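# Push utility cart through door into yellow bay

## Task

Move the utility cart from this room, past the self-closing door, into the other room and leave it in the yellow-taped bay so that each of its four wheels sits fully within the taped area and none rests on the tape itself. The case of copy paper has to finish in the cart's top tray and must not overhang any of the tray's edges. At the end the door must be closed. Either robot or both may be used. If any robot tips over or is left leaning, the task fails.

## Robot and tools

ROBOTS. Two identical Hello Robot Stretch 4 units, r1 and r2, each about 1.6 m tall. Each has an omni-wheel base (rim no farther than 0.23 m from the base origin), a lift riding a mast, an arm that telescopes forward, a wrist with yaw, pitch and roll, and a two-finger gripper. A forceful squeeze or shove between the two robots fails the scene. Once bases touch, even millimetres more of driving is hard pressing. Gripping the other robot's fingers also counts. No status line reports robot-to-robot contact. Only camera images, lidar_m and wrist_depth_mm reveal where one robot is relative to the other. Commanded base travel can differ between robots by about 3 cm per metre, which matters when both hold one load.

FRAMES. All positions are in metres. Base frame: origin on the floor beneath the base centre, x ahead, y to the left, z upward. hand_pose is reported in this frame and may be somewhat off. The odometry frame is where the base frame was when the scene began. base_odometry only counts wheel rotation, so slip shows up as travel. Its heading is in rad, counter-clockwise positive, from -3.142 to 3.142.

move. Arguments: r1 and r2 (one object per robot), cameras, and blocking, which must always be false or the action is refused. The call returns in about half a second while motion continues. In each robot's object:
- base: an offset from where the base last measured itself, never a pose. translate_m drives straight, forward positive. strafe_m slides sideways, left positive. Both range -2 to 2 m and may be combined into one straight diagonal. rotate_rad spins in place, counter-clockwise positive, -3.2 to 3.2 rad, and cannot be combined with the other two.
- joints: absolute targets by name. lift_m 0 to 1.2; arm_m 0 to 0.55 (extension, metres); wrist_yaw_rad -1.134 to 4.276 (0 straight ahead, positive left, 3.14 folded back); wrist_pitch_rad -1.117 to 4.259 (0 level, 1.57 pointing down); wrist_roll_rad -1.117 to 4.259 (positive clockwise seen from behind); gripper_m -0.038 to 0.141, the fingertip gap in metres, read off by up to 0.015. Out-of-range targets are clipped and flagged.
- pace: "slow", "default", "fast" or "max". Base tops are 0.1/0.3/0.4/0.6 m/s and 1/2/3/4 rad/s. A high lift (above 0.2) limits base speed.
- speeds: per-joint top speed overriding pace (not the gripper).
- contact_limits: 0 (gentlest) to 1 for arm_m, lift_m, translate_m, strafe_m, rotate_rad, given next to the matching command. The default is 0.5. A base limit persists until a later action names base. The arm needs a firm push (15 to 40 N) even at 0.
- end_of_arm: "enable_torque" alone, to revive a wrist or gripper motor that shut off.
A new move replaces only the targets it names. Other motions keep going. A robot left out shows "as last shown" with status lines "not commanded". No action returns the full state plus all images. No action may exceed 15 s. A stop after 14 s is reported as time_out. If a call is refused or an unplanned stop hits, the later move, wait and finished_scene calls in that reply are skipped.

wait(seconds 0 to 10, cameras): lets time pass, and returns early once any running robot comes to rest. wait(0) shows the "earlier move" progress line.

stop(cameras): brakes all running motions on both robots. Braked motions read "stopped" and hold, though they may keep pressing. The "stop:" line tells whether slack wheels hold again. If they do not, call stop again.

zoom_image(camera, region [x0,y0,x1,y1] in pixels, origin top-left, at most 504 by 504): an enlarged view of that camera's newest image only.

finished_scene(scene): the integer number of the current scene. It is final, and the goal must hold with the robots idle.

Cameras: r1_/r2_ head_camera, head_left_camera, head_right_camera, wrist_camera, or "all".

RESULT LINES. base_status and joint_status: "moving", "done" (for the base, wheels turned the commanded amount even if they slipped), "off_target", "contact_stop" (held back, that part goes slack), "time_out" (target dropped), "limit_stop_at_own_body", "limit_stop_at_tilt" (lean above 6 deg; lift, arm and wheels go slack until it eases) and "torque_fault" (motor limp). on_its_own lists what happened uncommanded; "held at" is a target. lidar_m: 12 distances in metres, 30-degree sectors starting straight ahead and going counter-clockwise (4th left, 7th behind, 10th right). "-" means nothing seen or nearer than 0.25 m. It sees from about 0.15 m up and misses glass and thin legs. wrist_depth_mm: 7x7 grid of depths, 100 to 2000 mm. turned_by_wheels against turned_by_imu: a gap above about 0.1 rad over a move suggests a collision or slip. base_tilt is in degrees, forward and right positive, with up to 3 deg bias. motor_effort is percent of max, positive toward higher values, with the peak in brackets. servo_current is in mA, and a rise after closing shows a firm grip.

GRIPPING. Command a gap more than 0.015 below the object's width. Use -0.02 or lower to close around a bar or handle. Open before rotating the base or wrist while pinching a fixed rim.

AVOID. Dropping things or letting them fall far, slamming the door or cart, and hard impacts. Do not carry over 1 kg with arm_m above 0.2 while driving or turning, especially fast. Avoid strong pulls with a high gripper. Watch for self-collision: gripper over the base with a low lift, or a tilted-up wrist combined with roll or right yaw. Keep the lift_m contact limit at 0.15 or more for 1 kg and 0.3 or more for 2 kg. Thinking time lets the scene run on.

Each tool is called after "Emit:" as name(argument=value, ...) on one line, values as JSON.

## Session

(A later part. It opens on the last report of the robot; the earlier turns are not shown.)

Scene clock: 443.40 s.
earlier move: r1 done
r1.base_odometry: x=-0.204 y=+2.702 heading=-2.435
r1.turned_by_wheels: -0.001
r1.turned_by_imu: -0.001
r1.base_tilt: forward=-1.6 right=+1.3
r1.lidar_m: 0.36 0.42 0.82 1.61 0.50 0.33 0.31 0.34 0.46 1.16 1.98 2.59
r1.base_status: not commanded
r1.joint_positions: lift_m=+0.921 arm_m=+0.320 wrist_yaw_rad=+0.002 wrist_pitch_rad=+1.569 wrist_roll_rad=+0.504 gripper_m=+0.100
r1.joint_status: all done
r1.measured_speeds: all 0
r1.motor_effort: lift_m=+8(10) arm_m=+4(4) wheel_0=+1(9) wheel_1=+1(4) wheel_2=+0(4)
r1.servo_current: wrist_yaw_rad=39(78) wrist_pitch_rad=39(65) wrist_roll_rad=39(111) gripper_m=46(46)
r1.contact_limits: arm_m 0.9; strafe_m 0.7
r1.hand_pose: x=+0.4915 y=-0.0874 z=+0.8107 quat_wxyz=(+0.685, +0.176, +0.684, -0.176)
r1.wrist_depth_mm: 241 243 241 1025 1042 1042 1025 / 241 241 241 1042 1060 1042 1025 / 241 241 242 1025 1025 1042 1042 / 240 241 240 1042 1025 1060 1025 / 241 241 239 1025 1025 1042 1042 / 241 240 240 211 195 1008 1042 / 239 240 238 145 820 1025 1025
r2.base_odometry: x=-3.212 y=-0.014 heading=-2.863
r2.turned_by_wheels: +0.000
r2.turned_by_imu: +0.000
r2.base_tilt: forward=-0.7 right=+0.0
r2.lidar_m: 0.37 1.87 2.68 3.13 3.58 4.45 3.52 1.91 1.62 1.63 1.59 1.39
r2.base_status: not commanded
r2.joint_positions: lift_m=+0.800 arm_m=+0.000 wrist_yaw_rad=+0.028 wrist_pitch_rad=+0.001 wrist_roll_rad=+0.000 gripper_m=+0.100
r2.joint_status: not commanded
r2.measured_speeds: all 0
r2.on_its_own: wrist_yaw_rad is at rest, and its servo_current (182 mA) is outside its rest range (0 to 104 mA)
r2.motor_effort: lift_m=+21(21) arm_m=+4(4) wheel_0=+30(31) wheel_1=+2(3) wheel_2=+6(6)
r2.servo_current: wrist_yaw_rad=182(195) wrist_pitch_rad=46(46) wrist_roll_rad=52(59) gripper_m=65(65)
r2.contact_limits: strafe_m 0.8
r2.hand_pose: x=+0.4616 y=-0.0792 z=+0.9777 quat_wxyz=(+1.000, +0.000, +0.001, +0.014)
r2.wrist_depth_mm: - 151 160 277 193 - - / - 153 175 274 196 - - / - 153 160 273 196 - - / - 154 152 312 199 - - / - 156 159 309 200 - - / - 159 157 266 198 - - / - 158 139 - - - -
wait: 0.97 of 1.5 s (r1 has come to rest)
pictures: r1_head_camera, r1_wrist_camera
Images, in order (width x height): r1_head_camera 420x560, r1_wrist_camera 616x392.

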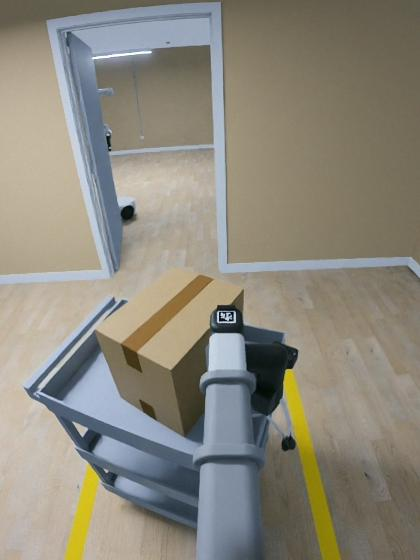

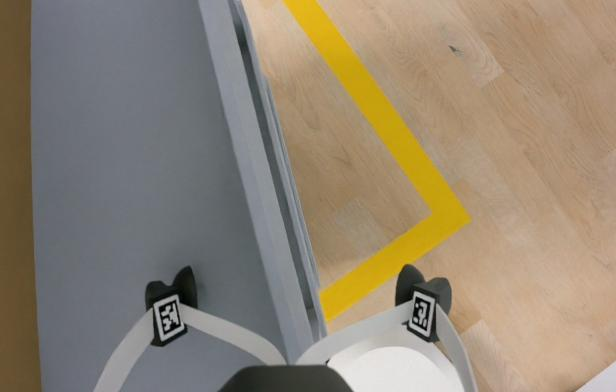

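Emit:
move(r1={"joints":{"gripper_m":-0.02,"lift_m":0.912}}, blocking=false)

Emit:
wait(seconds=1.8)

Emit:
move(r1={"base":{"strafe_m":-0.09},"contact_limits":{"strafe_m":0.7},"pace":"slow"}, blocking=false)

Emit:
wait(seconds=3)

Emit:
move(r1={"joints":{"gripper_m":0.09}}, blocking=false)

Emit:
wait(seconds=1.8)

Emit:
move(r1={"joints":{"lift_m":1.15},"contact_limits":{"lift_m":0.3}}, blocking=false)

Emit:
wait(seconds=2.2, cameras=["r1_wrist_camera","r1_head_camera","r1_head_left_camera"])

Scene clock: 455.97 s.
move: r1 moving
r1.base_odometry: x=-0.204 y=+2.702 heading=-2.435
r1.turned_by_wheels: +0.000
r1.turned_by_imu: +0.000
r1.base_tilt: forward=-1.6 right=+1.3
r1.lidar_m: 0.36 0.44 0.82 1.58 0.47 0.32 0.29 0.34 0.49 1.18 1.98 2.58
r1.base_status: not commanded
r1.joint_positions: lift_m=+0.913 arm_m=+0.320 wrist_yaw_rad=+0.002 wrist_pitch_rad=+1.568 wrist_roll_rad=+0.503 gripper_m=+0.084
r1.joint_status: lift_m moving; gripper_m moving
r1.measured_speeds: translate_m=+0.000 strafe_m=+0.000 rotate_rad=+0.000 lift_m=+0.000 arm_m=+0.000 wrist_yaw_rad=+0.000 wrist_pitch_rad=-0.007 wrist_roll_rad=+0.000
r1.motor_effort: lift_m=+6(9) arm_m=+4(4) wheel_0=+1(1) wheel_1=+1(2) wheel_2=+0(0)
r1.servo_current: wrist_yaw_rad=59(59) wrist_pitch_rad=33(52) wrist_roll_rad=46(52) gripper_m=104(104)
r1.contact_limits: arm_m 0.9; strafe_m 0.7
r1.hand_pose: x=+0.4919 y=-0.0874 z=+0.8030 quat_wxyz=(+0.686, +0.176, +0.684, -0.175)
r1.wrist_depth_mm: 238 237 237 1042 1060 1025 1025 / 237 238 237 1025 1025 1025 1042 / 238 237 236 1025 1025 1025 1042 / 236 236 236 1042 1042 1025 1025 / 236 236 236 1008 1025 1025 1025 / 236 236 236 235 192 1025 1042 / 236 235 236 151 809 1008 991
r2.base_odometry: x=-3.212 y=-0.014 heading=-2.863
r2.turned_by_wheels: +0.000
r2.turned_by_imu: +0.000
r2.base_tilt: forward=-0.7 right=+0.0
r2.lidar_m: 0.35 1.88 2.69 3.13 3.58 4.46 3.51 1.93 1.64 1.63 1.63 1.38
r2.base_status: not commanded
r2.joint_positions: lift_m=+0.800 arm_m=+0.000 wrist_yaw_rad=+0.028 wrist_pitch_rad=+0.001 wrist_roll_rad=+0.000 gripper_m=+0.100
r2.joint_status: not commanded
r2.measured_speeds: all 0
r2.motor_effort: lift_m=+21(21) arm_m=+4(4) wheel_0=+30(31) wheel_1=+2(3) wheel_2=+6(6)
r2.servo_current: wrist_yaw_rad=176(195) wrist_pitch_rad=33(52) wrist_roll_rad=39(52) gripper_m=59(59)
r2.contact_limits: strafe_m 0.8
r2.hand_pose: x=+0.4616 y=-0.0792 z=+0.9777 quat_wxyz=(+1.000, +0.000, +0.001, +0.014)
r2.wrist_depth_mm: - 152 161 276 193 - - / - 152 175 276 196 - - / - 153 160 274 196 - - / - 155 153 310 199 - - / - 156 159 310 199 - - / - 160 157 267 198 - - / - 158 139 - - - -
pictures: none

Scene clock: 457.40 s.
earlier move: r1 done
r1.base_odometry: x=-0.204 y=+2.702 heading=-2.434
r1.turned_by_wheels: +0.000
r1.turned_by_imu: +0.000
r1.base_tilt: forward=-1.6 right=+1.3
r1.lidar_m: 0.36 0.41 0.81 1.58 0.50 0.33 0.31 0.33 0.48 1.19 1.98 2.58
r1.base_status: not commanded
r1.joint_positions: lift_m=+0.913 arm_m=+0.320 wrist_yaw_rad=+0.002 wrist_pitch_rad=+1.566 wrist_roll_rad=+0.501 gripper_m=-0.019
r1.joint_status: all done
r1.measured_speeds: all 0
r1.motor_effort: lift_m=+10(10) arm_m=-4(4) wheel_0=+0(1) wheel_1=+2(2) wheel_2=+2(3)
r1.servo_current: wrist_yaw_rad=46(65) wrist_pitch_rad=39(59) wrist_roll_rad=39(59) gripper_m=59(163)
r1.contact_limits: arm_m 0.9; strafe_m 0.7
r1.hand_pose: x=+0.4925 y=-0.0874 z=+0.8025 quat_wxyz=(+0.687, +0.175, +0.683, -0.174)
r1.wrist_depth_mm: 232 231 231 1025 1025 1025 1042 / 231 231 233 1042 1008 1042 1025 / 230 230 231 1042 1025 1025 1025 / 231 231 232 1025 1025 1025 1025 / 231 232 232 231 1008 1025 1008 / 232 231 188 196 182 1008 1008 / 231 232 231 147 179 1025 1025
r2.base_odometry: x=-3.212 y=-0.014 heading=-2.863
r2.turned_by_wheels: +0.000
r2.turned_by_imu: +0.000
r2.base_tilt: forward=-0.7 right=+0.0
r2.lidar_m: 0.36 1.83 2.66 3.12 3.61 4.44 3.55 1.93 1.62 1.58 1.63 1.38
r2.base_status: not commanded
r2.joint_positions: lift_m=+0.800 arm_m=+0.000 wrist_yaw_rad=+0.028 wrist_pitch_rad=+0.001 wrist_roll_rad=+0.000 gripper_m=+0.100
r2.joint_status: not commanded
r2.measured_speeds: all 0
r2.on_its_own: wrist_yaw_rad is at rest, and its servo_current (189 mA) is outside its rest range (0 to 104 mA)
r2.motor_effort: lift_m=+21(21) arm_m=+4(4) wheel_0=+30(31) wheel_1=+2(3) wheel_2=+6(7)
r2.servo_current: wrist_yaw_rad=189(195) wrist_pitch_rad=39(52) wrist_roll_rad=39(59) gripper_m=59(65)
r2.contact_limits: strafe_m 0.8
r2.hand_pose: x=+0.4616 y=-0.0792 z=+0.9777 quat_wxyz=(+1.000, +0.000, +0.001, +0.014)
r2.wrist_depth_mm: - 151 161 278 193 - - / - 153 175 276 197 - - / - 153 160 274 196 - - / - 154 153 314 199 - - / - 156 159 309 199 - - / - 160 157 266 198 - - / - 158 140 - - - -
wait: 1.43 of 1.8 s (r1 has come to rest)
pictures: none

Scene clock: 457.90 s.
move: r1 moving
r1.base_odometry: x=-0.213 y=+2.713 heading=-2.434
r1.turned_by_wheels: +0.001
r1.turned_by_imu: +0.001
r1.base_tilt: forward=-1.6 right=+1.3
r1.lidar_m: 0.35 0.41 0.82 1.60 0.51 0.33 0.31 0.32 0.46 1.19 1.96 2.59
r1.base_status: strafe_m moving
r1.joint_positions: lift_m=+0.913 arm_m=+0.320 wrist_yaw_rad=+0.002 wrist_pitch_rad=+1.568 wrist_roll_rad=+0.501 gripper_m=-0.019
r1.joint_status: not commanded
r1.measured_speeds: translate_m=+0.000 strafe_m=-0.056 rotate_rad=+0.002 lift_m=+0.000 arm_m=+0.000 wrist_yaw_rad=+0.000 wrist_pitch_rad=+0.000 wrist_roll_rad=-0.001
r1.motor_effort: lift_m=+10(10) arm_m=-4(4) wheel_0=+12(12) wheel_1=-4(7) wheel_2=+0(2)
r1.servo_current: wrist_yaw_rad=65(65) wrist_pitch_rad=46(46) wrist_roll_rad=39(59) gripper_m=59(59)
r1.contact_limits: arm_m 0.9; strafe_m 0.7
r1.hand_pose: x=+0.4919 y=-0.0874 z=+0.8025 quat_wxyz=(+0.686, +0.175, +0.684, -0.175)
r1.wrist_depth_mm: 231 232 231 1025 1025 1025 1008 / 231 232 229 1008 1025 1025 1008 / 231 230 231 1008 1008 1025 1008 / 231 232 230 1025 1042 1008 1008 / 231 231 231 1025 1025 1008 1008 / 232 230 191 185 1008 991 1025 / 230 156 232 161 163 1008 1008
r2.base_odometry: x=-3.212 y=-0.014 heading=-2.863
r2.turned_by_wheels: +0.000
r2.turned_by_imu: +0.000
r2.base_tilt: forward=-0.7 right=+0.0
r2.lidar_m: 0.37 1.84 2.70 3.14 3.61 4.46 3.54 1.91 1.62 1.60 1.62 1.36
r2.base_status: not commanded
r2.joint_positions: lift_m=+0.800 arm_m=+0.000 wrist_yaw_rad=+0.028 wrist_pitch_rad=+0.001 wrist_roll_rad=+0.000 gripper_m=+0.100
r2.joint_status: not commanded
r2.measured_speeds: all 0
r2.motor_effort: lift_m=+21(21) arm_m=+4(4) wheel_0=+30(30) wheel_1=+2(3) wheel_2=+6(6)
r2.servo_current: wrist_yaw_rad=195(202) wrist_pitch_rad=39(46) wrist_roll_rad=46(59) gripper_m=52(65)
r2.contact_limits: strafe_m 0.8
r2.hand_pose: x=+0.4616 y=-0.0792 z=+0.9777 quat_wxyz=(+1.000, +0.000, +0.001, +0.014)
r2.wrist_depth_mm: - 151 160 277 193 - - / - 153 175 274 196 - - / - 153 160 276 196 - - / - 154 152 314 198 - - / - 156 159 309 200 - - / - 160 157 266 198 - - / - 159 140 - - - -
pictures: none

Scene clock: 459.43 s.
earlier move: r1 done
r1.base_odometry: x=-0.262 y=+2.770 heading=-2.434
r1.turned_by_wheels: +0.000
r1.turned_by_imu: +0.000
r1.base_tilt: forward=-1.6 right=+1.2
r1.lidar_m: 0.33 0.41 0.70 1.58 0.50 0.34 0.29 0.32 0.47 1.16 1.87 2.52
r1.base_status: done
r1.joint_positions: lift_m=+0.913 arm_m=+0.320 wrist_yaw_rad=+0.002 wrist_pitch_rad=+1.571 wrist_roll_rad=+0.501 gripper_m=-0.019
r1.joint_status: not commanded
r1.measured_speeds: all 0
r1.motor_effort: lift_m=+11(11) arm_m=-4(4) wheel_0=+5(18) wheel_1=+0(7) wheel_2=-1(5)
r1.servo_current: wrist_yaw_rad=46(65) wrist_pitch_rad=39(46) wrist_roll_rad=46(72) gripper_m=59(65)
r1.contact_limits: arm_m 0.9; strafe_m 0.7
r1.hand_pose: x=+0.4911 y=-0.0874 z=+0.8025 quat_wxyz=(+0.685, +0.175, +0.685, -0.175)
r1.wrist_depth_mm: 228 229 229 1008 1025 1008 1025 / 228 229 228 1025 1025 1008 1008 / 228 229 229 1025 1025 1025 1025 / 229 229 229 1008 1025 1025 1025 / 229 229 230 1025 1025 1025 1008 / 231 230 211 189 182 1025 1025 / 230 154 230 161 178 1008 1025
r2.base_odometry: x=-3.212 y=-0.014 heading=-2.863
r2.turned_by_wheels: +0.000
r2.turned_by_imu: +0.000
r2.base_tilt: forward=-0.7 right=+0.0
r2.lidar_m: 0.38 1.82 2.70 3.14 3.59 4.43 3.52 1.91 1.63 1.63 1.62 1.37
r2.base_status: not commanded
r2.joint_positions: lift_m=+0.800 arm_m=+0.000 wrist_yaw_rad=+0.028 wrist_pitch_rad=+0.001 wrist_roll_rad=+0.000 gripper_m=+0.100
r2.joint_status: not commanded
r2.measured_speeds: all 0
r2.on_its_own: wrist_yaw_rad is at rest, and its servo_current (176 mA) is outside its rest range (0 to 104 mA)
r2.motor_effort: lift_m=+21(21) arm_m=+4(4) wheel_0=+31(31) wheel_1=+2(3) wheel_2=+6(6)
r2.servo_current: wrist_yaw_rad=176(202) wrist_pitch_rad=33(52) wrist_roll_rad=46(65) gripper_m=52(65)
r2.contact_limits: strafe_m 0.8
r2.hand_pose: x=+0.4616 y=-0.0792 z=+0.9777 quat_wxyz=(+1.000, +0.000, +0.001, +0.014)
r2.wrist_depth_mm: - 151 160 278 193 - - / - 153 175 276 196 - - / - 153 160 273 196 - - / - 154 152 312 198 - - / - 156 159 309 199 - - / - 160 157 266 197 - - / - 158 139 - - - -
wait: 1.53 of 3 s (r1 has come to rest)
pictures: none

Scene clock: 459.93 s.
move: r1 moving
r1.base_odometry: x=-0.262 y=+2.770 heading=-2.434
r1.turned_by_wheels: +0.000
r1.turned_by_imu: +0.000
r1.base_tilt: forward=-1.6 right=+1.3
r1.lidar_m: 0.33 0.40 0.72 1.56 0.47 0.34 0.31 0.33 0.45 1.16 1.89 2.50
r1.base_status: not commanded
r1.joint_positions: lift_m=+0.913 arm_m=+0.320 wrist_yaw_rad=+0.002 wrist_pitch_rad=+1.571 wrist_roll_rad=+0.501 gripper_m=+0.005
r1.joint_status: gripper_m moving
r1.measured_speeds: all 0
r1.motor_effort: lift_m=+11(11) arm_m=-4(4) wheel_0=+5(5) wheel_1=+0(1) wheel_2=-1(1)
r1.servo_current: wrist_yaw_rad=52(72) wrist_pitch_rad=39(46) wrist_roll_rad=52(52) gripper_m=59(72)
r1.contact_limits: arm_m 0.9; strafe_m 0.7
r1.hand_pose: x=+0.4911 y=-0.0874 z=+0.8025 quat_wxyz=(+0.685, +0.175, +0.685, -0.175)
r1.wrist_depth_mm: 229 230 229 1025 1025 1008 1008 / 229 229 229 1008 1008 1008 1025 / 229 231 230 1025 1008 1042 991 / 229 231 230 1025 1008 1008 1025 / 232 232 231 1025 1025 1042 1042 / 232 232 203 189 1008 1025 1025 / 231 231 232 143 157 1042 1008
r2.base_odometry: x=-3.212 y=-0.014 heading=-2.863
r2.turned_by_wheels: +0.000
r2.turned_by_imu: +0.000
r2.base_tilt: forward=-0.7 right=+0.0
r2.lidar_m: 0.34 1.88 2.67 3.13 3.57 4.41 3.51 1.92 1.63 1.61 1.65 1.39
r2.base_status: not commanded
r2.joint_positions: lift_m=+0.800 arm_m=+0.000 wrist_yaw_rad=+0.028 wrist_pitch_rad=+0.001 wrist_roll_rad=+0.000 gripper_m=+0.100
r2.joint_status: not commanded
r2.measured_speeds: all 0
r2.motor_effort: lift_m=+21(21) arm_m=+4(4) wheel_0=+30(31) wheel_1=+2(3) wheel_2=+6(6)
r2.servo_current: wrist_yaw_rad=182(189) wrist_pitch_rad=39(46) wrist_roll_rad=46(59) gripper_m=59(65)
r2.contact_limits: strafe_m 0.8
r2.hand_pose: x=+0.4616 y=-0.0792 z=+0.9777 quat_wxyz=(+1.000, +0.000, +0.001, +0.014)
r2.wrist_depth_mm: - 151 161 278 193 - - / - 152 175 274 196 - - / - 153 160 273 196 - - / - 154 153 314 199 - - / - 156 159 309 199 - - / - 160 157 267 197 - - / - 158 140 - - - -
pictures: none

Scene clock: 461.27 s.
earlier move: r1 done
r1.base_odometry: x=-0.262 y=+2.770 heading=-2.434
r1.turned_by_wheels: +0.000
r1.turned_by_imu: +0.000
r1.base_tilt: forward=-1.6 right=+1.3
r1.lidar_m: 0.32 0.40 0.70 1.59 0.48 0.34 0.30 0.34 0.48 1.17 1.88 2.50
r1.base_status: not commanded
r1.joint_positions: lift_m=+0.913 arm_m=+0.320 wrist_yaw_rad=+0.002 wrist_pitch_rad=+1.571 wrist_roll_rad=+0.501 gripper_m=+0.090
r1.joint_status: all done
r1.measured_speeds: all 0
r1.motor_effort: lift_m=+11(11) arm_m=-4(4) wheel_0=+3(5) wheel_1=-1(1) wheel_2=-1(1)
r1.servo_current: wrist_yaw_rad=59(72) wrist_pitch_rad=33(52) wrist_roll_rad=46(59) gripper_m=39(111)
r1.contact_limits: arm_m 0.9; strafe_m 0.7
r1.hand_pose: x=+0.4910 y=-0.0874 z=+0.8025 quat_wxyz=(+0.685, +0.175, +0.685, -0.175)
r1.wrist_depth_mm: 229 230 230 1025 1042 1025 1042 / 232 230 202 1025 1025 1025 1042 / 231 230 231 1025 1042 1025 1042 / 229 231 231 1025 1025 1025 1008 / 230 233 232 1025 1042 1042 1042 / 231 231 195 179 191 1025 1042 / 231 233 232 146 809 1025 1042
r2.base_odometry: x=-3.212 y=-0.014 heading=-2.863
r2.turned_by_wheels: +0.000
r2.turned_by_imu: +0.000
r2.base_tilt: forward=-0.7 right=+0.0
r2.lidar_m: 0.36 1.87 2.68 3.12 3.55 4.46 3.52 1.91 1.62 1.62 1.63 1.37
r2.base_status: not commanded
r2.joint_positions: lift_m=+0.800 arm_m=+0.000 wrist_yaw_rad=+0.028 wrist_pitch_rad=+0.001 wrist_roll_rad=+0.000 gripper_m=+0.100
r2.joint_status: not commanded
r2.measured_speeds: all 0
r2.on_its_own: wrist_yaw_rad is at rest, and its servo_current (182 mA) is outside its rest range (0 to 104 mA)
r2.motor_effort: lift_m=+21(21) arm_m=+4(4) wheel_0=+30(31) wheel_1=+2(3) wheel_2=+6(7)
r2.servo_current: wrist_yaw_rad=182(195) wrist_pitch_rad=39(52) wrist_roll_rad=39(59) gripper_m=65(65)
r2.contact_limits: strafe_m 0.8
r2.hand_pose: x=+0.4616 y=-0.0792 z=+0.9777 quat_wxyz=(+1.000, +0.000, +0.001, +0.014)
r2.wrist_depth_mm: - 151 160 278 193 - - / - 152 175 276 197 - - / - 153 160 273 196 - - / - 155 152 312 199 - - / - 156 159 309 200 - - / - 160 157 266 197 - - / - 158 139 - - - -
wait: 1.33 of 1.8 s (r1 has come to rest)
pictures: none

Scene clock: 461.77 s.
move: r1 moving
r1.base_odometry: x=-0.262 y=+2.770 heading=-2.434
r1.turned_by_wheels: +0.000
r1.turned_by_imu: +0.000
r1.base_tilt: forward=-1.6 right=+1.3
r1.lidar_m: 0.34 0.40 0.73 1.56 0.50 0.32 0.30 0.33 0.47 1.17 1.89 2.51
r1.base_status: not commanded
r1.joint_positions: lift_m=+0.950 arm_m=+0.320 wrist_yaw_rad=+0.002 wrist_pitch_rad=+1.571 wrist_roll_rad=+0.501 gripper_m=+0.090
r1.joint_status: lift_m moving
r1.measured_speeds: translate_m=+0.000 strafe_m=+0.000 rotate_rad=+0.000 lift_m=+0.147 arm_m=+0.000 wrist_yaw_rad=+0.000 wrist_pitch_rad=+0.000 wrist_roll_rad=+0.000
r1.motor_effort: lift_m=+23(27) arm_m=-4(4) wheel_0=+2(4) wheel_1=+0(1) wheel_2=+0(1)
r1.servo_current: wrist_yaw_rad=46(65) wrist_pitch_rad=46(52) wrist_roll_rad=39(52) gripper_m=39(52)
r1.contact_limits: arm_m 0.9; lift_m 0.3; strafe_m 0.7
r1.hand_pose: x=+0.4910 y=-0.0874 z=+0.8394 quat_wxyz=(+0.685, +0.175, +0.685, -0.175)
r1.wrist_depth_mm: 263 262 263 1042 1042 1042 1060 / 260 262 262 1042 1060 1060 1025 / 257 262 263 1042 1060 1042 1042 / 255 262 263 1042 1060 1060 1060 / 263 262 263 1042 1042 1042 1042 / 258 264 266 263 194 1060 1060 / 256 263 264 144 842 1060 1060
r2.base_odometry: x=-3.212 y=-0.014 heading=-2.863
r2.turned_by_wheels: +0.000
r2.turned_by_imu: +0.000
r2.base_tilt: forward=-0.7 right=-0.1
r2.lidar_m: 0.38 1.87 2.68 3.12 3.59 4.45 3.50 1.94 1.61 1.62 1.63 1.40
r2.base_status: not commanded
r2.joint_positions: lift_m=+0.800 arm_m=+0.000 wrist_yaw_rad=+0.028 wrist_pitch_rad=+0.001 wrist_roll_rad=+0.000 gripper_m=+0.100
r2.joint_status: not commanded
r2.measured_speeds: all 0
r2.motor_effort: lift_m=+21(21) arm_m=+4(4) wheel_0=+30(31) wheel_1=+2(3) wheel_2=+6(6)
r2.servo_current: wrist_yaw_rad=189(195) wrist_pitch_rad=39(39) wrist_roll_rad=46(52) gripper_m=59(65)
r2.contact_limits: strafe_m 0.8
r2.hand_pose: x=+0.4616 y=-0.0792 z=+0.9777 quat_wxyz=(+1.000, +0.000, +0.001, +0.014)
r2.wrist_depth_mm: - 151 161 277 193 - - / - 153 175 273 198 - - / - 153 160 276 196 - - / - 155 153 314 199 - - / - 156 159 309 199 - - / - 160 157 266 198 - - / - 158 139 - - - -
pictures: none

Scene clock: 463.33 s.
earlier move: r1 done
r1.base_odometry: x=-0.262 y=+2.770 heading=-2.434
r1.turned_by_wheels: +0.000
r1.turned_by_imu: +0.000
r1.base_tilt: forward=-1.6 right=+1.3
r1.lidar_m: 0.34 0.40 0.70 1.56 0.50 0.35 0.30 0.33 0.46 1.16 1.90 2.51
r1.base_status: not commanded
r1.joint_positions: lift_m=+1.150 arm_m=+0.320 wrist_yaw_rad=+0.002 wrist_pitch_rad=+1.571 wrist_roll_rad=+0.501 gripper_m=+0.090
r1.joint_status: all done
r1.measured_speeds: all 0
r1.motor_effort: lift_m=+24(27) arm_m=-4(4) wheel_0=+2(4) wheel_1=+0(1) wheel_2=+0(1)
r1.servo_current: wrist_yaw_rad=72(72) wrist_pitch_rad=39(52) wrist_roll_rad=52(59) gripper_m=33(52)
r1.contact_limits: arm_m 0.9; lift_m 0.3; strafe_m 0.7
r1.hand_pose: x=+0.4910 y=-0.0874 z=+1.0394 quat_wxyz=(+0.685, +0.175, +0.685, -0.175)
r1.wrist_depth_mm: 259 462 466 1255 1229 1281 1281 / 258 399 466 1308 1229 1229 1255 / 257 399 462 1229 1229 1229 1255 / 255 389 459 1229 1281 1255 1281 / 263 382 462 469 1281 1255 1281 / 259 329 214 466 196 1229 1255 / 255 303 469 144 1042 1255 -
r2.base_odometry: x=-3.212 y=-0.014 heading=-2.863
r2.turned_by_wheels: +0.000
r2.turned_by_imu: +0.000
r2.base_tilt: forward=-0.7 right=+0.0
r2.lidar_m: 0.38 1.86 2.65 3.14 3.62 4.46 3.49 1.87 1.62 1.63 1.63 1.38
r2.base_status: not commanded
r2.joint_positions: lift_m=+0.800 arm_m=+0.000 wrist_yaw_rad=+0.028 wrist_pitch_rad=+0.001 wrist_roll_rad=+0.000 gripper_m=+0.100
r2.joint_status: not commanded
r2.measured_speeds: all 0
r2.on_its_own: wrist_yaw_rad is at rest, and its servo_current (182 mA) is outside its rest range (0 to 104 mA)
r2.motor_effort: lift_m=+21(21) arm_m=+4(4) wheel_0=+30(31) wheel_1=+2(3) wheel_2=+6(6)
r2.servo_current: wrist_yaw_rad=182(195) wrist_pitch_rad=39(46) wrist_roll_rad=59(59) gripper_m=52(65)
r2.contact_limits: strafe_m 0.8
r2.hand_pose: x=+0.4616 y=-0.0792 z=+0.9777 quat_wxyz=(+1.000, +0.000, +0.001, +0.014)
r2.wrist_depth_mm: - 151 160 277 193 - - / - 153 176 274 196 - - / - 153 160 273 196 - - / - 155 152 314 198 - - / - 156 159 309 200 - - / - 159 157 266 198 - - / - 158 139 - - - -
wait: 1.57 of 2.2 s (r1 has come to rest)
pictures: r1_head_camera, r1_head_left_camera, r1_wrist_camera
Images, in order (width x height): r1_head_camera 420x560, r1_head_left_camera 420x672, r1_wrist_camera 616x392.

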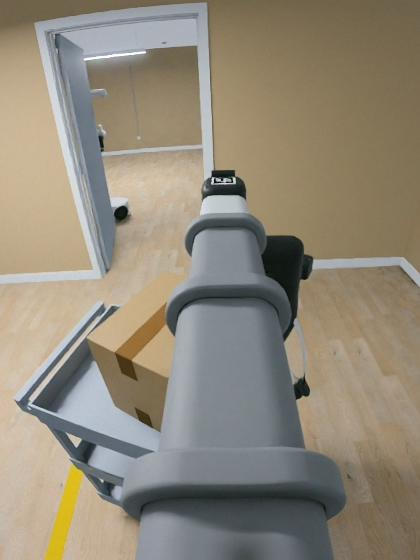

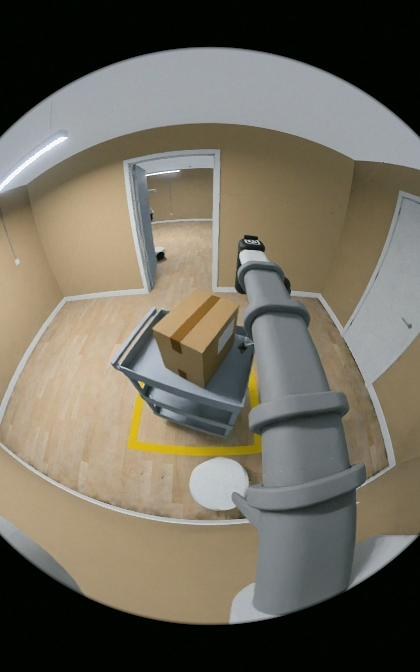

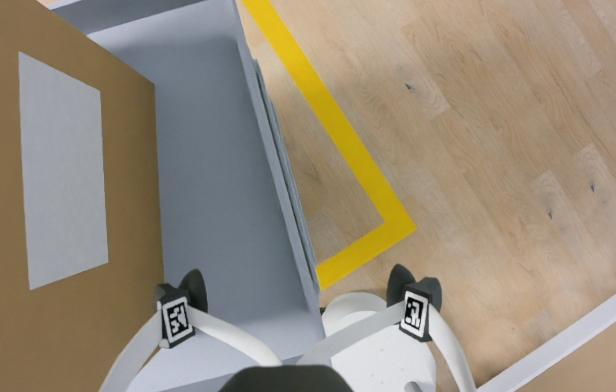

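Emit:
move(blocking=false, r1={"joints":{"arm_m":0,"wrist_pitch_rad":0,"wrist_roll_rad":0}}, r2={"joints":{"gripper_m":0.141}})

Emit:
wait(seconds=2)

Emit:
move(blocking=false, r2={"base":{"translate_m":-0.5}}, cameras=["r1_head_camera","r1_head_left_camera","r1_head_right_camera"])

Scene clock: 478.70 s.
move: r1 moving; r2 moving
r1.base_odometry: x=-0.262 y=+2.770 heading=-2.434
r1.turned_by_wheels: +0.000
r1.turned_by_imu: +0.000
r1.base_tilt: forward=-1.6 right=+1.3
r1.lidar_m: 0.33 0.38 0.71 1.58 0.49 0.34 0.30 0.34 0.47 1.16 1.88 2.50
r1.base_status: not commanded
r1.joint_positions: lift_m=+1.150 arm_m=+0.269 wrist_yaw_rad=+0.002 wrist_pitch_rad=+0.993 wrist_roll_rad=+0.030 gripper_m=+0.090
r1.joint_status: arm_m moving; wrist_pitch_rad moving; wrist_roll_rad moving
r1.measured_speeds: translate_m=+0.000 strafe_m=+0.000 rotate_rad=+0.000 lift_m=+0.000 arm_m=-0.194 wrist_yaw_rad=+0.000 wrist_pitch_rad=-1.806 wrist_roll_rad=-0.705
r1.motor_effort: lift_m=+24(24) arm_m=-2(7) wheel_0=+1(2) wheel_1=+0(0) wheel_2=+0(0)
r1.servo_current: wrist_yaw_rad=39(59) wrist_pitch_rad=111(124) wrist_roll_rad=33(111) gripper_m=46(52)
r1.contact_limits: lift_m 0.3; strafe_m 0.7
r1.hand_pose: x=+0.5977 y=-0.0871 z=+1.0861 quat_wxyz=(+0.879, +0.013, +0.476, -0.006)
r1.wrist_depth_mm: 1983 1983 1921 1921 1756 1921 1808 / 314 307 1708 1708 1661 1756 1661 / 286 282 324 1576 1537 1576 1499 / 263 265 359 559 1430 1366 1430 / 242 271 427 525 1336 1336 1308 / 229 258 214 492 195 1281 1255 / 224 266 459 144 1205 1138 1182
r2.base_odometry: x=-3.212 y=-0.013 heading=-2.864
r2.turned_by_wheels: -0.001
r2.turned_by_imu: +0.009
r2.base_tilt: forward=-0.8 right=+0.1
r2.lidar_m: 0.36 1.88 2.73 3.13 3.62 4.45 3.47 1.94 1.63 1.61 1.64 1.38
r2.base_status: not commanded
r2.joint_positions: lift_m=+0.800 arm_m=+0.000 wrist_yaw_rad=+0.028 wrist_pitch_rad=+0.001 wrist_roll_rad=+0.000 gripper_m=+0.115
r2.joint_status: gripper_m moving
r2.measured_speeds: translate_m=+0.001 strafe_m=-0.002 rotate_rad=-0.008 lift_m=+0.000 arm_m=+0.000 wrist_yaw_rad=+0.000 wrist_pitch_rad=+0.000 wrist_roll_rad=+0.000
r2.motor_effort: lift_m=+21(21) arm_m=+4(4) wheel_0=+21(30) wheel_1=+4(4) wheel_2=+6(6)
r2.servo_current: wrist_yaw_rad=189(195) wrist_pitch_rad=46(46) wrist_roll_rad=52(59) gripper_m=98(98)
r2.contact_limits: strafe_m 0.8
r2.hand_pose: x=+0.4616 y=-0.0792 z=+0.9777 quat_wxyz=(+1.000, +0.000, +0.001, +0.014)
r2.wrist_depth_mm: - 154 165 287 196 - - / - 155 164 285 198 - - / - 155 164 283 199 - - / - 156 179 282 201 - - / - 157 177 278 200 - - / - 162 161 274 194 - - / - 159 142 - - - -
pictures: none

Scene clock: 479.63 s.
earlier move: r1 moving; r2 done
r1.base_odometry: x=-0.262 y=+2.770 heading=-2.434
r1.turned_by_wheels: +0.000
r1.turned_by_imu: +0.000
r1.base_tilt: forward=-1.6 right=+1.3
r1.lidar_m: 0.32 0.39 0.70 1.59 0.49 0.34 0.31 0.31 0.45 1.18 1.88 2.49
r1.base_status: not commanded
r1.joint_positions: lift_m=+1.150 arm_m=+0.025 wrist_yaw_rad=+0.002 wrist_pitch_rad=+0.007 wrist_roll_rad=+0.002 gripper_m=+0.090
r1.joint_status: arm_m moving; wrist_pitch_rad moving; wrist_roll_rad moving
r1.measured_speeds: translate_m=+0.000 strafe_m=+0.000 rotate_rad=+0.000 lift_m=+0.000 arm_m=-0.147 wrist_yaw_rad=+0.000 wrist_pitch_rad=+0.000 wrist_roll_rad=+0.000
r1.motor_effort: lift_m=+24(24) arm_m=-2(7) wheel_0=+1(2) wheel_1=+0(0) wheel_2=+0(0)
r1.servo_current: wrist_yaw_rad=39(65) wrist_pitch_rad=33(143) wrist_roll_rad=65(111) gripper_m=46(52)
r1.contact_limits: lift_m 0.3; strafe_m 0.7
r1.hand_pose: x=+0.4842 y=-0.0869 z=+1.3259 quat_wxyz=(+1.000, +0.001, +0.003, +0.001)
r1.wrist_depth_mm: - - - - - - - / - - - - - - - / - - - - - - - / - - - - - - - / - - - - - - - / - - 212 - 196 - - / - - - 145 - - -
r2.base_odometry: x=-3.212 y=-0.013 heading=-2.865
r2.turned_by_wheels: -0.001
r2.turned_by_imu: +0.049
r2.base_tilt: forward=-0.7 right=+0.0
r2.lidar_m: 0.38 1.88 3.04 3.12 3.69 4.41 3.16 1.87 1.63 1.62 1.61 0.46
r2.base_status: not commanded
r2.joint_positions: lift_m=+0.800 arm_m=+0.000 wrist_yaw_rad=+0.011 wrist_pitch_rad=+0.001 wrist_roll_rad=+0.000 gripper_m=+0.141
r2.joint_status: all done
r2.measured_speeds: all 0
r2.motor_effort: lift_m=+21(21) arm_m=+4(4) wheel_0=+11(30) wheel_1=+3(6) wheel_2=+2(6)
r2.servo_current: wrist_yaw_rad=72(195) wrist_pitch_rad=39(46) wrist_roll_rad=39(59) gripper_m=59(98)
r2.contact_limits: strafe_m 0.8
r2.hand_pose: x=+0.4602 y=-0.0842 z=+0.9777 quat_wxyz=(+1.000, +0.000, +0.001, +0.006)
r2.wrist_depth_mm: - 168 168 270 206 - - / - 1499 168 268 206 - - / - 171 168 268 208 - - / - 171 182 304 211 - - / - 213 169 300 213 - - / - 178 171 264 210 185 - / - 174 170 - - - -
wait: 0.93 of 2 s (r2 has come to rest)
pictures: none

Scene clock: 480.13 s.
earlier move: r1 moving
move: r2 moving
r1.base_odometry: x=-0.262 y=+2.770 heading=-2.434
r1.turned_by_wheels: +0.000
r1.turned_by_imu: +0.000
r1.base_tilt: forward=-1.6 right=+1.3
r1.lidar_m: 0.34 0.39 0.69 1.56 0.50 0.33 0.32 0.33 0.46 1.13 1.89 2.49
r1.base_status: not commanded
r1.joint_positions: lift_m=+1.150 arm_m=+0.000 wrist_yaw_rad=+0.002 wrist_pitch_rad=+0.007 wrist_roll_rad=+0.002 gripper_m=+0.090
r1.joint_status: arm_m moving; wrist_pitch_rad moving; wrist_roll_rad moving
r1.measured_speeds: all 0
r1.motor_effort: lift_m=+24(24) arm_m=-5(7) wheel_0=+2(2) wheel_1=+0(1) wheel_2=+0(0)
r1.servo_current: wrist_yaw_rad=39(65) wrist_pitch_rad=46(59) wrist_roll_rad=33(72) gripper_m=46(46)
r1.contact_limits: lift_m 0.3; strafe_m 0.7
r1.hand_pose: x=+0.4595 y=-0.0869 z=+1.3259 quat_wxyz=(+1.000, +0.001, +0.003, +0.001)
r1.wrist_depth_mm: - - - - - - - / - - - - - - - / - - - - - - - / - - - - - - - / - - - - - - - / - - 211 - 196 - - / - - - 145 - - -
r2.base_odometry: x=-3.182 y=-0.005 heading=-2.864
r2.turned_by_wheels: +0.001
r2.turned_by_imu: +0.001
r2.base_tilt: forward=-0.6 right=+0.0
r2.lidar_m: 0.44 1.90 3.10 3.14 3.69 4.38 3.17 1.87 1.62 1.63 1.64 1.41
r2.base_status: translate_m moving
r2.joint_positions: lift_m=+0.800 arm_m=+0.000 wrist_yaw_rad=+0.011 wrist_pitch_rad=+0.001 wrist_roll_rad=+0.000 gripper_m=+0.141
r2.joint_status: not commanded
r2.measured_speeds: translate_m=-0.119 strafe_m=+0.001 rotate_rad=+0.003 lift_m=+0.000 arm_m=+0.000 wrist_yaw_rad=+0.000 wrist_pitch_rad=+0.000 wrist_roll_rad=+0.000
r2.motor_effort: lift_m=+21(21) arm_m=+4(4) wheel_0=-2(12) wheel_1=-4(6) wheel_2=+13(14)
r2.servo_current: wrist_yaw_rad=72(72) wrist_pitch_rad=46(46) wrist_roll_rad=52(59) gripper_m=52(59)
r2.hand_pose: x=+0.4602 y=-0.0842 z=+0.9777 quat_wxyz=(+1.000, +0.000, +0.001, +0.006)
r2.wrist_depth_mm: - 196 215 285 236 - - / - 197 199 286 236 - - / - 199 198 285 237 - - / - 1537 198 279 236 - - / - 1576 198 310 236 - - / - 196 197 309 197 183 - / - - 200 - - - -
Images, in order (width x height): r1_head_camera 420x560, r1_head_left_camera 420x672, r1_head_right_camera 420x672.

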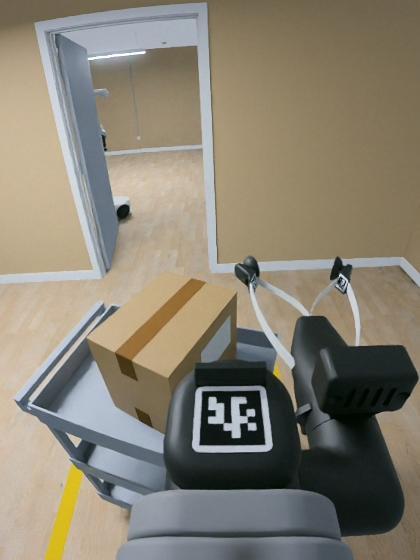

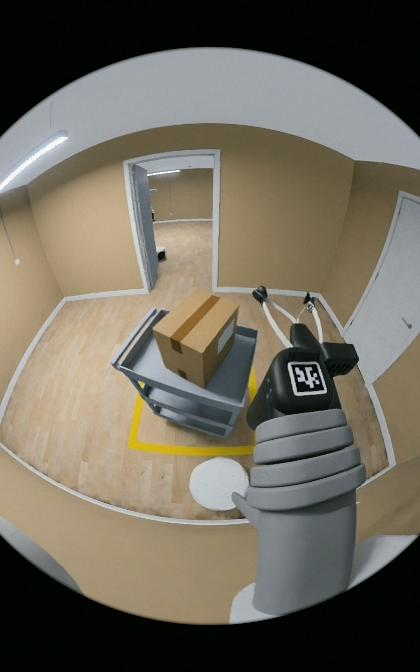

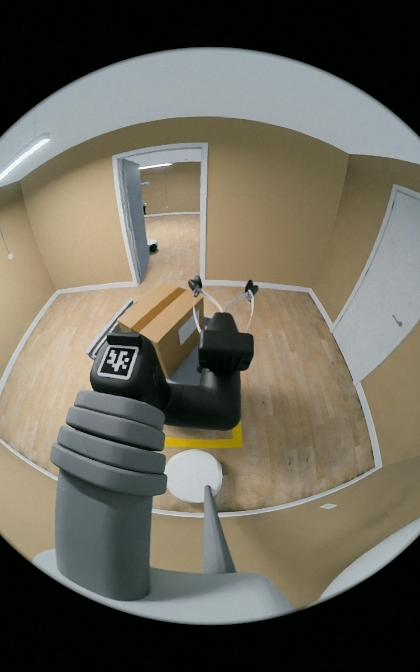

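Emit:
zoom_image(camera="r1_head_left_camera", region=[90, 270, 290, 470])

Emit:
zoom_image(camera="r1_head_right_camera", region=[80, 270, 280, 470])

Scaled by 2.520 from the camera's image (finer frame: 600x960).

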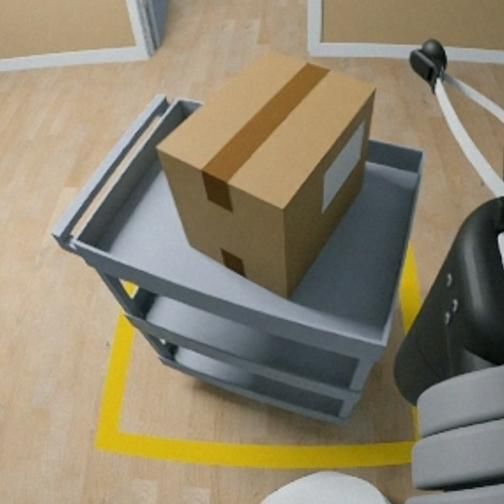

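Scaled by 2.520 from the camera's image (finer frame: 600x960).

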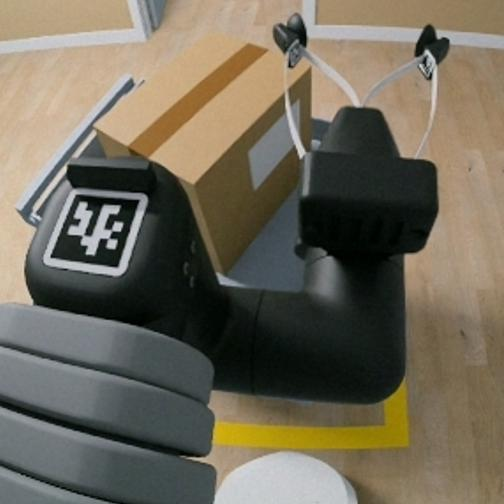

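Emit:
move(blocking=false, r1={"base":{"strafe_m":-0.6}})

Emit:
wait(seconds=5)

Emit:
wait(seconds=4, cameras=["r1_head_left_camera","r1_head_camera"])

Emit:
zoom_image(camera="r1_head_left_camera", region=[60, 270, 260, 470])

Scene clock: 506.40 s.
earlier move: r1 done; r2 done
move: r1 moving
r1.base_odometry: x=-0.286 y=+2.798 heading=-2.434
r1.turned_by_wheels: +0.000
r1.turned_by_imu: -0.001
r1.base_tilt: forward=-1.6 right=+1.3
r1.lidar_m: 0.32 0.39 0.69 1.58 0.51 0.35 0.30 0.32 0.45 1.16 1.83 2.48
r1.base_status: strafe_m moving
r1.joint_positions: lift_m=+1.150 arm_m=+0.000 wrist_yaw_rad=+0.002 wrist_pitch_rad=+0.007 wrist_roll_rad=+0.002 gripper_m=+0.090
r1.joint_status: all done
r1.measured_speeds: translate_m=+0.001 strafe_m=-0.140 rotate_rad=-0.003 lift_m=+0.000 arm_m=+0.000 wrist_yaw_rad=+0.000 wrist_pitch_rad=+0.000 wrist_roll_rad=+0.000
r1.motor_effort: lift_m=+24(24) arm_m=-4(4) wheel_0=+10(10) wheel_1=-9(10) wheel_2=+1(1)
r1.servo_current: wrist_yaw_rad=39(59) wrist_pitch_rad=46(59) wrist_roll_rad=46(65) gripper_m=39(46)
r1.contact_limits: lift_m 0.3
r1.hand_pose: x=+0.4595 y=-0.0869 z=+1.3259 quat_wxyz=(+1.000, +0.001, +0.003, +0.001)
r1.wrist_depth_mm: - - - - - - - / - - - - - - - / - - - - - - - / - - - - - - - / - - - - - - - / - - 212 - 196 - - / - - - 145 - - -
r2.base_odometry: x=-2.731 y=+0.123 heading=-2.865
r2.turned_by_wheels: -0.001
r2.turned_by_imu: +0.000
r2.base_tilt: forward=-0.7 right=+0.1
r2.lidar_m: 1.88 2.20 3.25 3.26 3.85 3.94 2.86 1.72 1.48 1.49 1.79 1.88
r2.base_status: done
r2.joint_positions: lift_m=+0.800 arm_m=+0.000 wrist_yaw_rad=+0.003 wrist_pitch_rad=+0.001 wrist_roll_rad=+0.000 gripper_m=+0.141
r2.joint_status: not commanded
r2.measured_speeds: all 0
r2.motor_effort: lift_m=+21(21) arm_m=-3(4) wheel_0=-2(2) wheel_1=-3(3) wheel_2=+2(2)
r2.servo_current: wrist_yaw_rad=52(59) wrist_pitch_rad=39(46) wrist_roll_rad=39(52) gripper_m=52(59)
r2.hand_pose: x=+0.4595 y=-0.0866 z=+0.9777 quat_wxyz=(+1.000, +0.000, +0.001, +0.001)
r2.wrist_depth_mm: - - - - - - - / - - - - - - - / - - - - - - - / - - - - - - - / - - - - - - - / - - - 157 187 185 - / - - - - - - -
pictures: none

Scene clock: 509.23 s.
earlier move: r1 done
r1.base_odometry: x=-0.652 y=+3.226 heading=-2.434
r1.turned_by_wheels: +0.000
r1.turned_by_imu: -0.003
r1.base_tilt: forward=-1.6 right=+1.3
r1.lidar_m: 2.45 0.70 0.64 1.45 0.46 0.32 0.29 0.30 0.40 1.09 1.29 1.67
r1.base_status: done
r1.joint_positions: lift_m=+1.150 arm_m=+0.000 wrist_yaw_rad=+0.002 wrist_pitch_rad=+0.007 wrist_roll_rad=+0.002 gripper_m=+0.090
r1.joint_status: all done
r1.measured_speeds: all 0
r1.motor_effort: lift_m=+24(24) arm_m=-4(5) wheel_0=+1(12) wheel_1=+1(10) wheel_2=+0(1)
r1.servo_current: wrist_yaw_rad=59(72) wrist_pitch_rad=46(59) wrist_roll_rad=46(72) gripper_m=39(52)
r1.contact_limits: lift_m 0.3
r1.hand_pose: x=+0.4595 y=-0.0869 z=+1.3259 quat_wxyz=(+1.000, +0.001, +0.003, +0.001)
r1.wrist_depth_mm: - - - - - - - / - - - - - - 1366 / - - - - - - 1336 / - - - - - - 1430 / - - - - - - 1430 / - - 212 - 196 - 1397 / - - - 145 - - -
r2.base_odometry: x=-2.731 y=+0.123 heading=-2.865
r2.turned_by_wheels: +0.000
r2.turned_by_imu: +0.000
r2.base_tilt: forward=-0.7 right=+0.1
r2.lidar_m: 1.84 2.23 3.26 3.26 3.81 3.94 2.89 1.71 1.50 1.49 1.79 1.86
r2.base_status: done
r2.joint_positions: lift_m=+0.800 arm_m=+0.000 wrist_yaw_rad=+0.003 wrist_pitch_rad=+0.001 wrist_roll_rad=+0.000 gripper_m=+0.141
r2.joint_status: not commanded
r2.measured_speeds: all 0
r2.motor_effort: lift_m=+21(21) arm_m=-4(4) wheel_0=-1(2) wheel_1=-2(3) wheel_2=+2(2)
r2.servo_current: wrist_yaw_rad=52(59) wrist_pitch_rad=39(46) wrist_roll_rad=52(59) gripper_m=59(59)
r2.hand_pose: x=+0.4595 y=-0.0866 z=+0.9777 quat_wxyz=(+1.000, +0.000, +0.001, +0.001)
r2.wrist_depth_mm: - - - - - - - / - - - - - - - / - - - - - - - / - - - - - - - / - - - - - - - / - - - 157 187 185 - / - - - - - - -
wait: 2.83 of 5 s (r1 has come to rest)
pictures: none

Scene clock: 513.23 s.
r1.base_odometry: x=-0.652 y=+3.226 heading=-2.434
r1.turned_by_wheels: +0.000
r1.turned_by_imu: +0.000
r1.base_tilt: forward=-1.6 right=+1.2
r1.lidar_m: 2.46 0.70 0.63 1.48 0.45 0.30 0.29 0.29 0.44 1.08 1.27 1.64
r1.base_status: done
r1.joint_positions: lift_m=+1.150 arm_m=+0.000 wrist_yaw_rad=+0.002 wrist_pitch_rad=+0.007 wrist_roll_rad=+0.002 gripper_m=+0.090
r1.joint_status: all done
r1.measured_speeds: all 0
r1.motor_effort: lift_m=+24(24) arm_m=-4(5) wheel_0=+1(12) wheel_1=+1(10) wheel_2=+0(1)
r1.servo_current: wrist_yaw_rad=59(72) wrist_pitch_rad=52(59) wrist_roll_rad=59(72) gripper_m=39(52)
r1.contact_limits: lift_m 0.3
r1.hand_pose: x=+0.4595 y=-0.0869 z=+1.3259 quat_wxyz=(+1.000, +0.001, +0.003, +0.001)
r1.wrist_depth_mm: - - - - - - - / - - - - - - 1366 / - - - - - - 1397 / - - - - - - 1430 / - - - - - - 1397 / - - 211 - 196 - 1464 / - - - 144 - - -
r2.base_odometry: x=-2.731 y=+0.123 heading=-2.865
r2.turned_by_wheels: +0.000
r2.turned_by_imu: +0.001
r2.base_tilt: forward=-0.7 right=+0.1
r2.lidar_m: 1.87 2.23 3.24 3.27 3.83 3.94 2.90 1.70 1.49 1.50 1.75 1.87
r2.base_status: done
r2.joint_positions: lift_m=+0.800 arm_m=+0.000 wrist_yaw_rad=+0.003 wrist_pitch_rad=+0.001 wrist_roll_rad=+0.000 gripper_m=+0.141
r2.joint_status: not commanded
r2.measured_speeds: all 0
r2.motor_effort: lift_m=+21(21) arm_m=-4(4) wheel_0=-1(2) wheel_1=-2(3) wheel_2=+2(2)
r2.servo_current: wrist_yaw_rad=46(59) wrist_pitch_rad=46(46) wrist_roll_rad=39(59) gripper_m=46(59)
r2.hand_pose: x=+0.4595 y=-0.0866 z=+0.9777 quat_wxyz=(+1.000, +0.000, +0.001, +0.001)
r2.wrist_depth_mm: - - - - - - - / - - - - - - - / - - - - - - - / - - - - - - - / - - - - - - - / - - - 157 187 185 - / - - - - - - -
wait: 4.00 s; at rest by 0.27 s
pictures: r1_head_camera, r1_head_left_camera
Images, in order (width x height): r1_head_camera 420x560, r1_head_left_camera 420x672.

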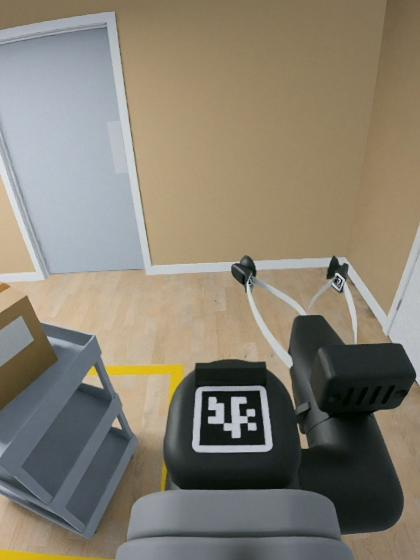

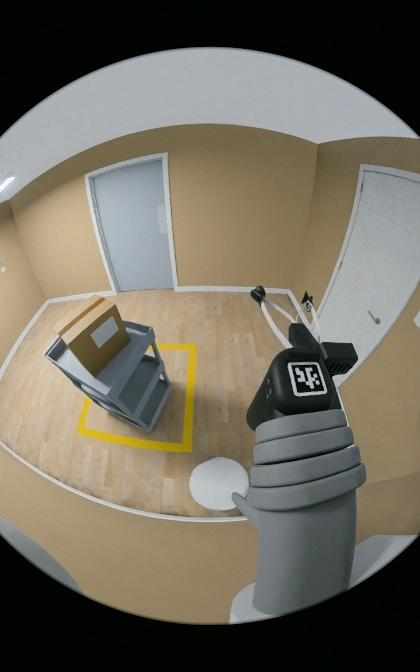

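Scaled by 2.520 from the camera's image (finer frame: 600x960).

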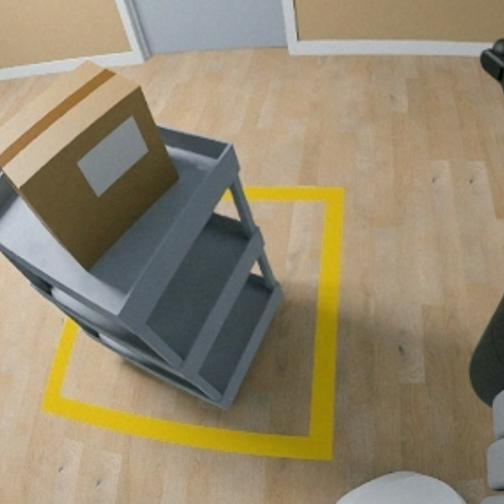

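Emit:
finished_scene(scene=2)

The scene is finished: the task was done.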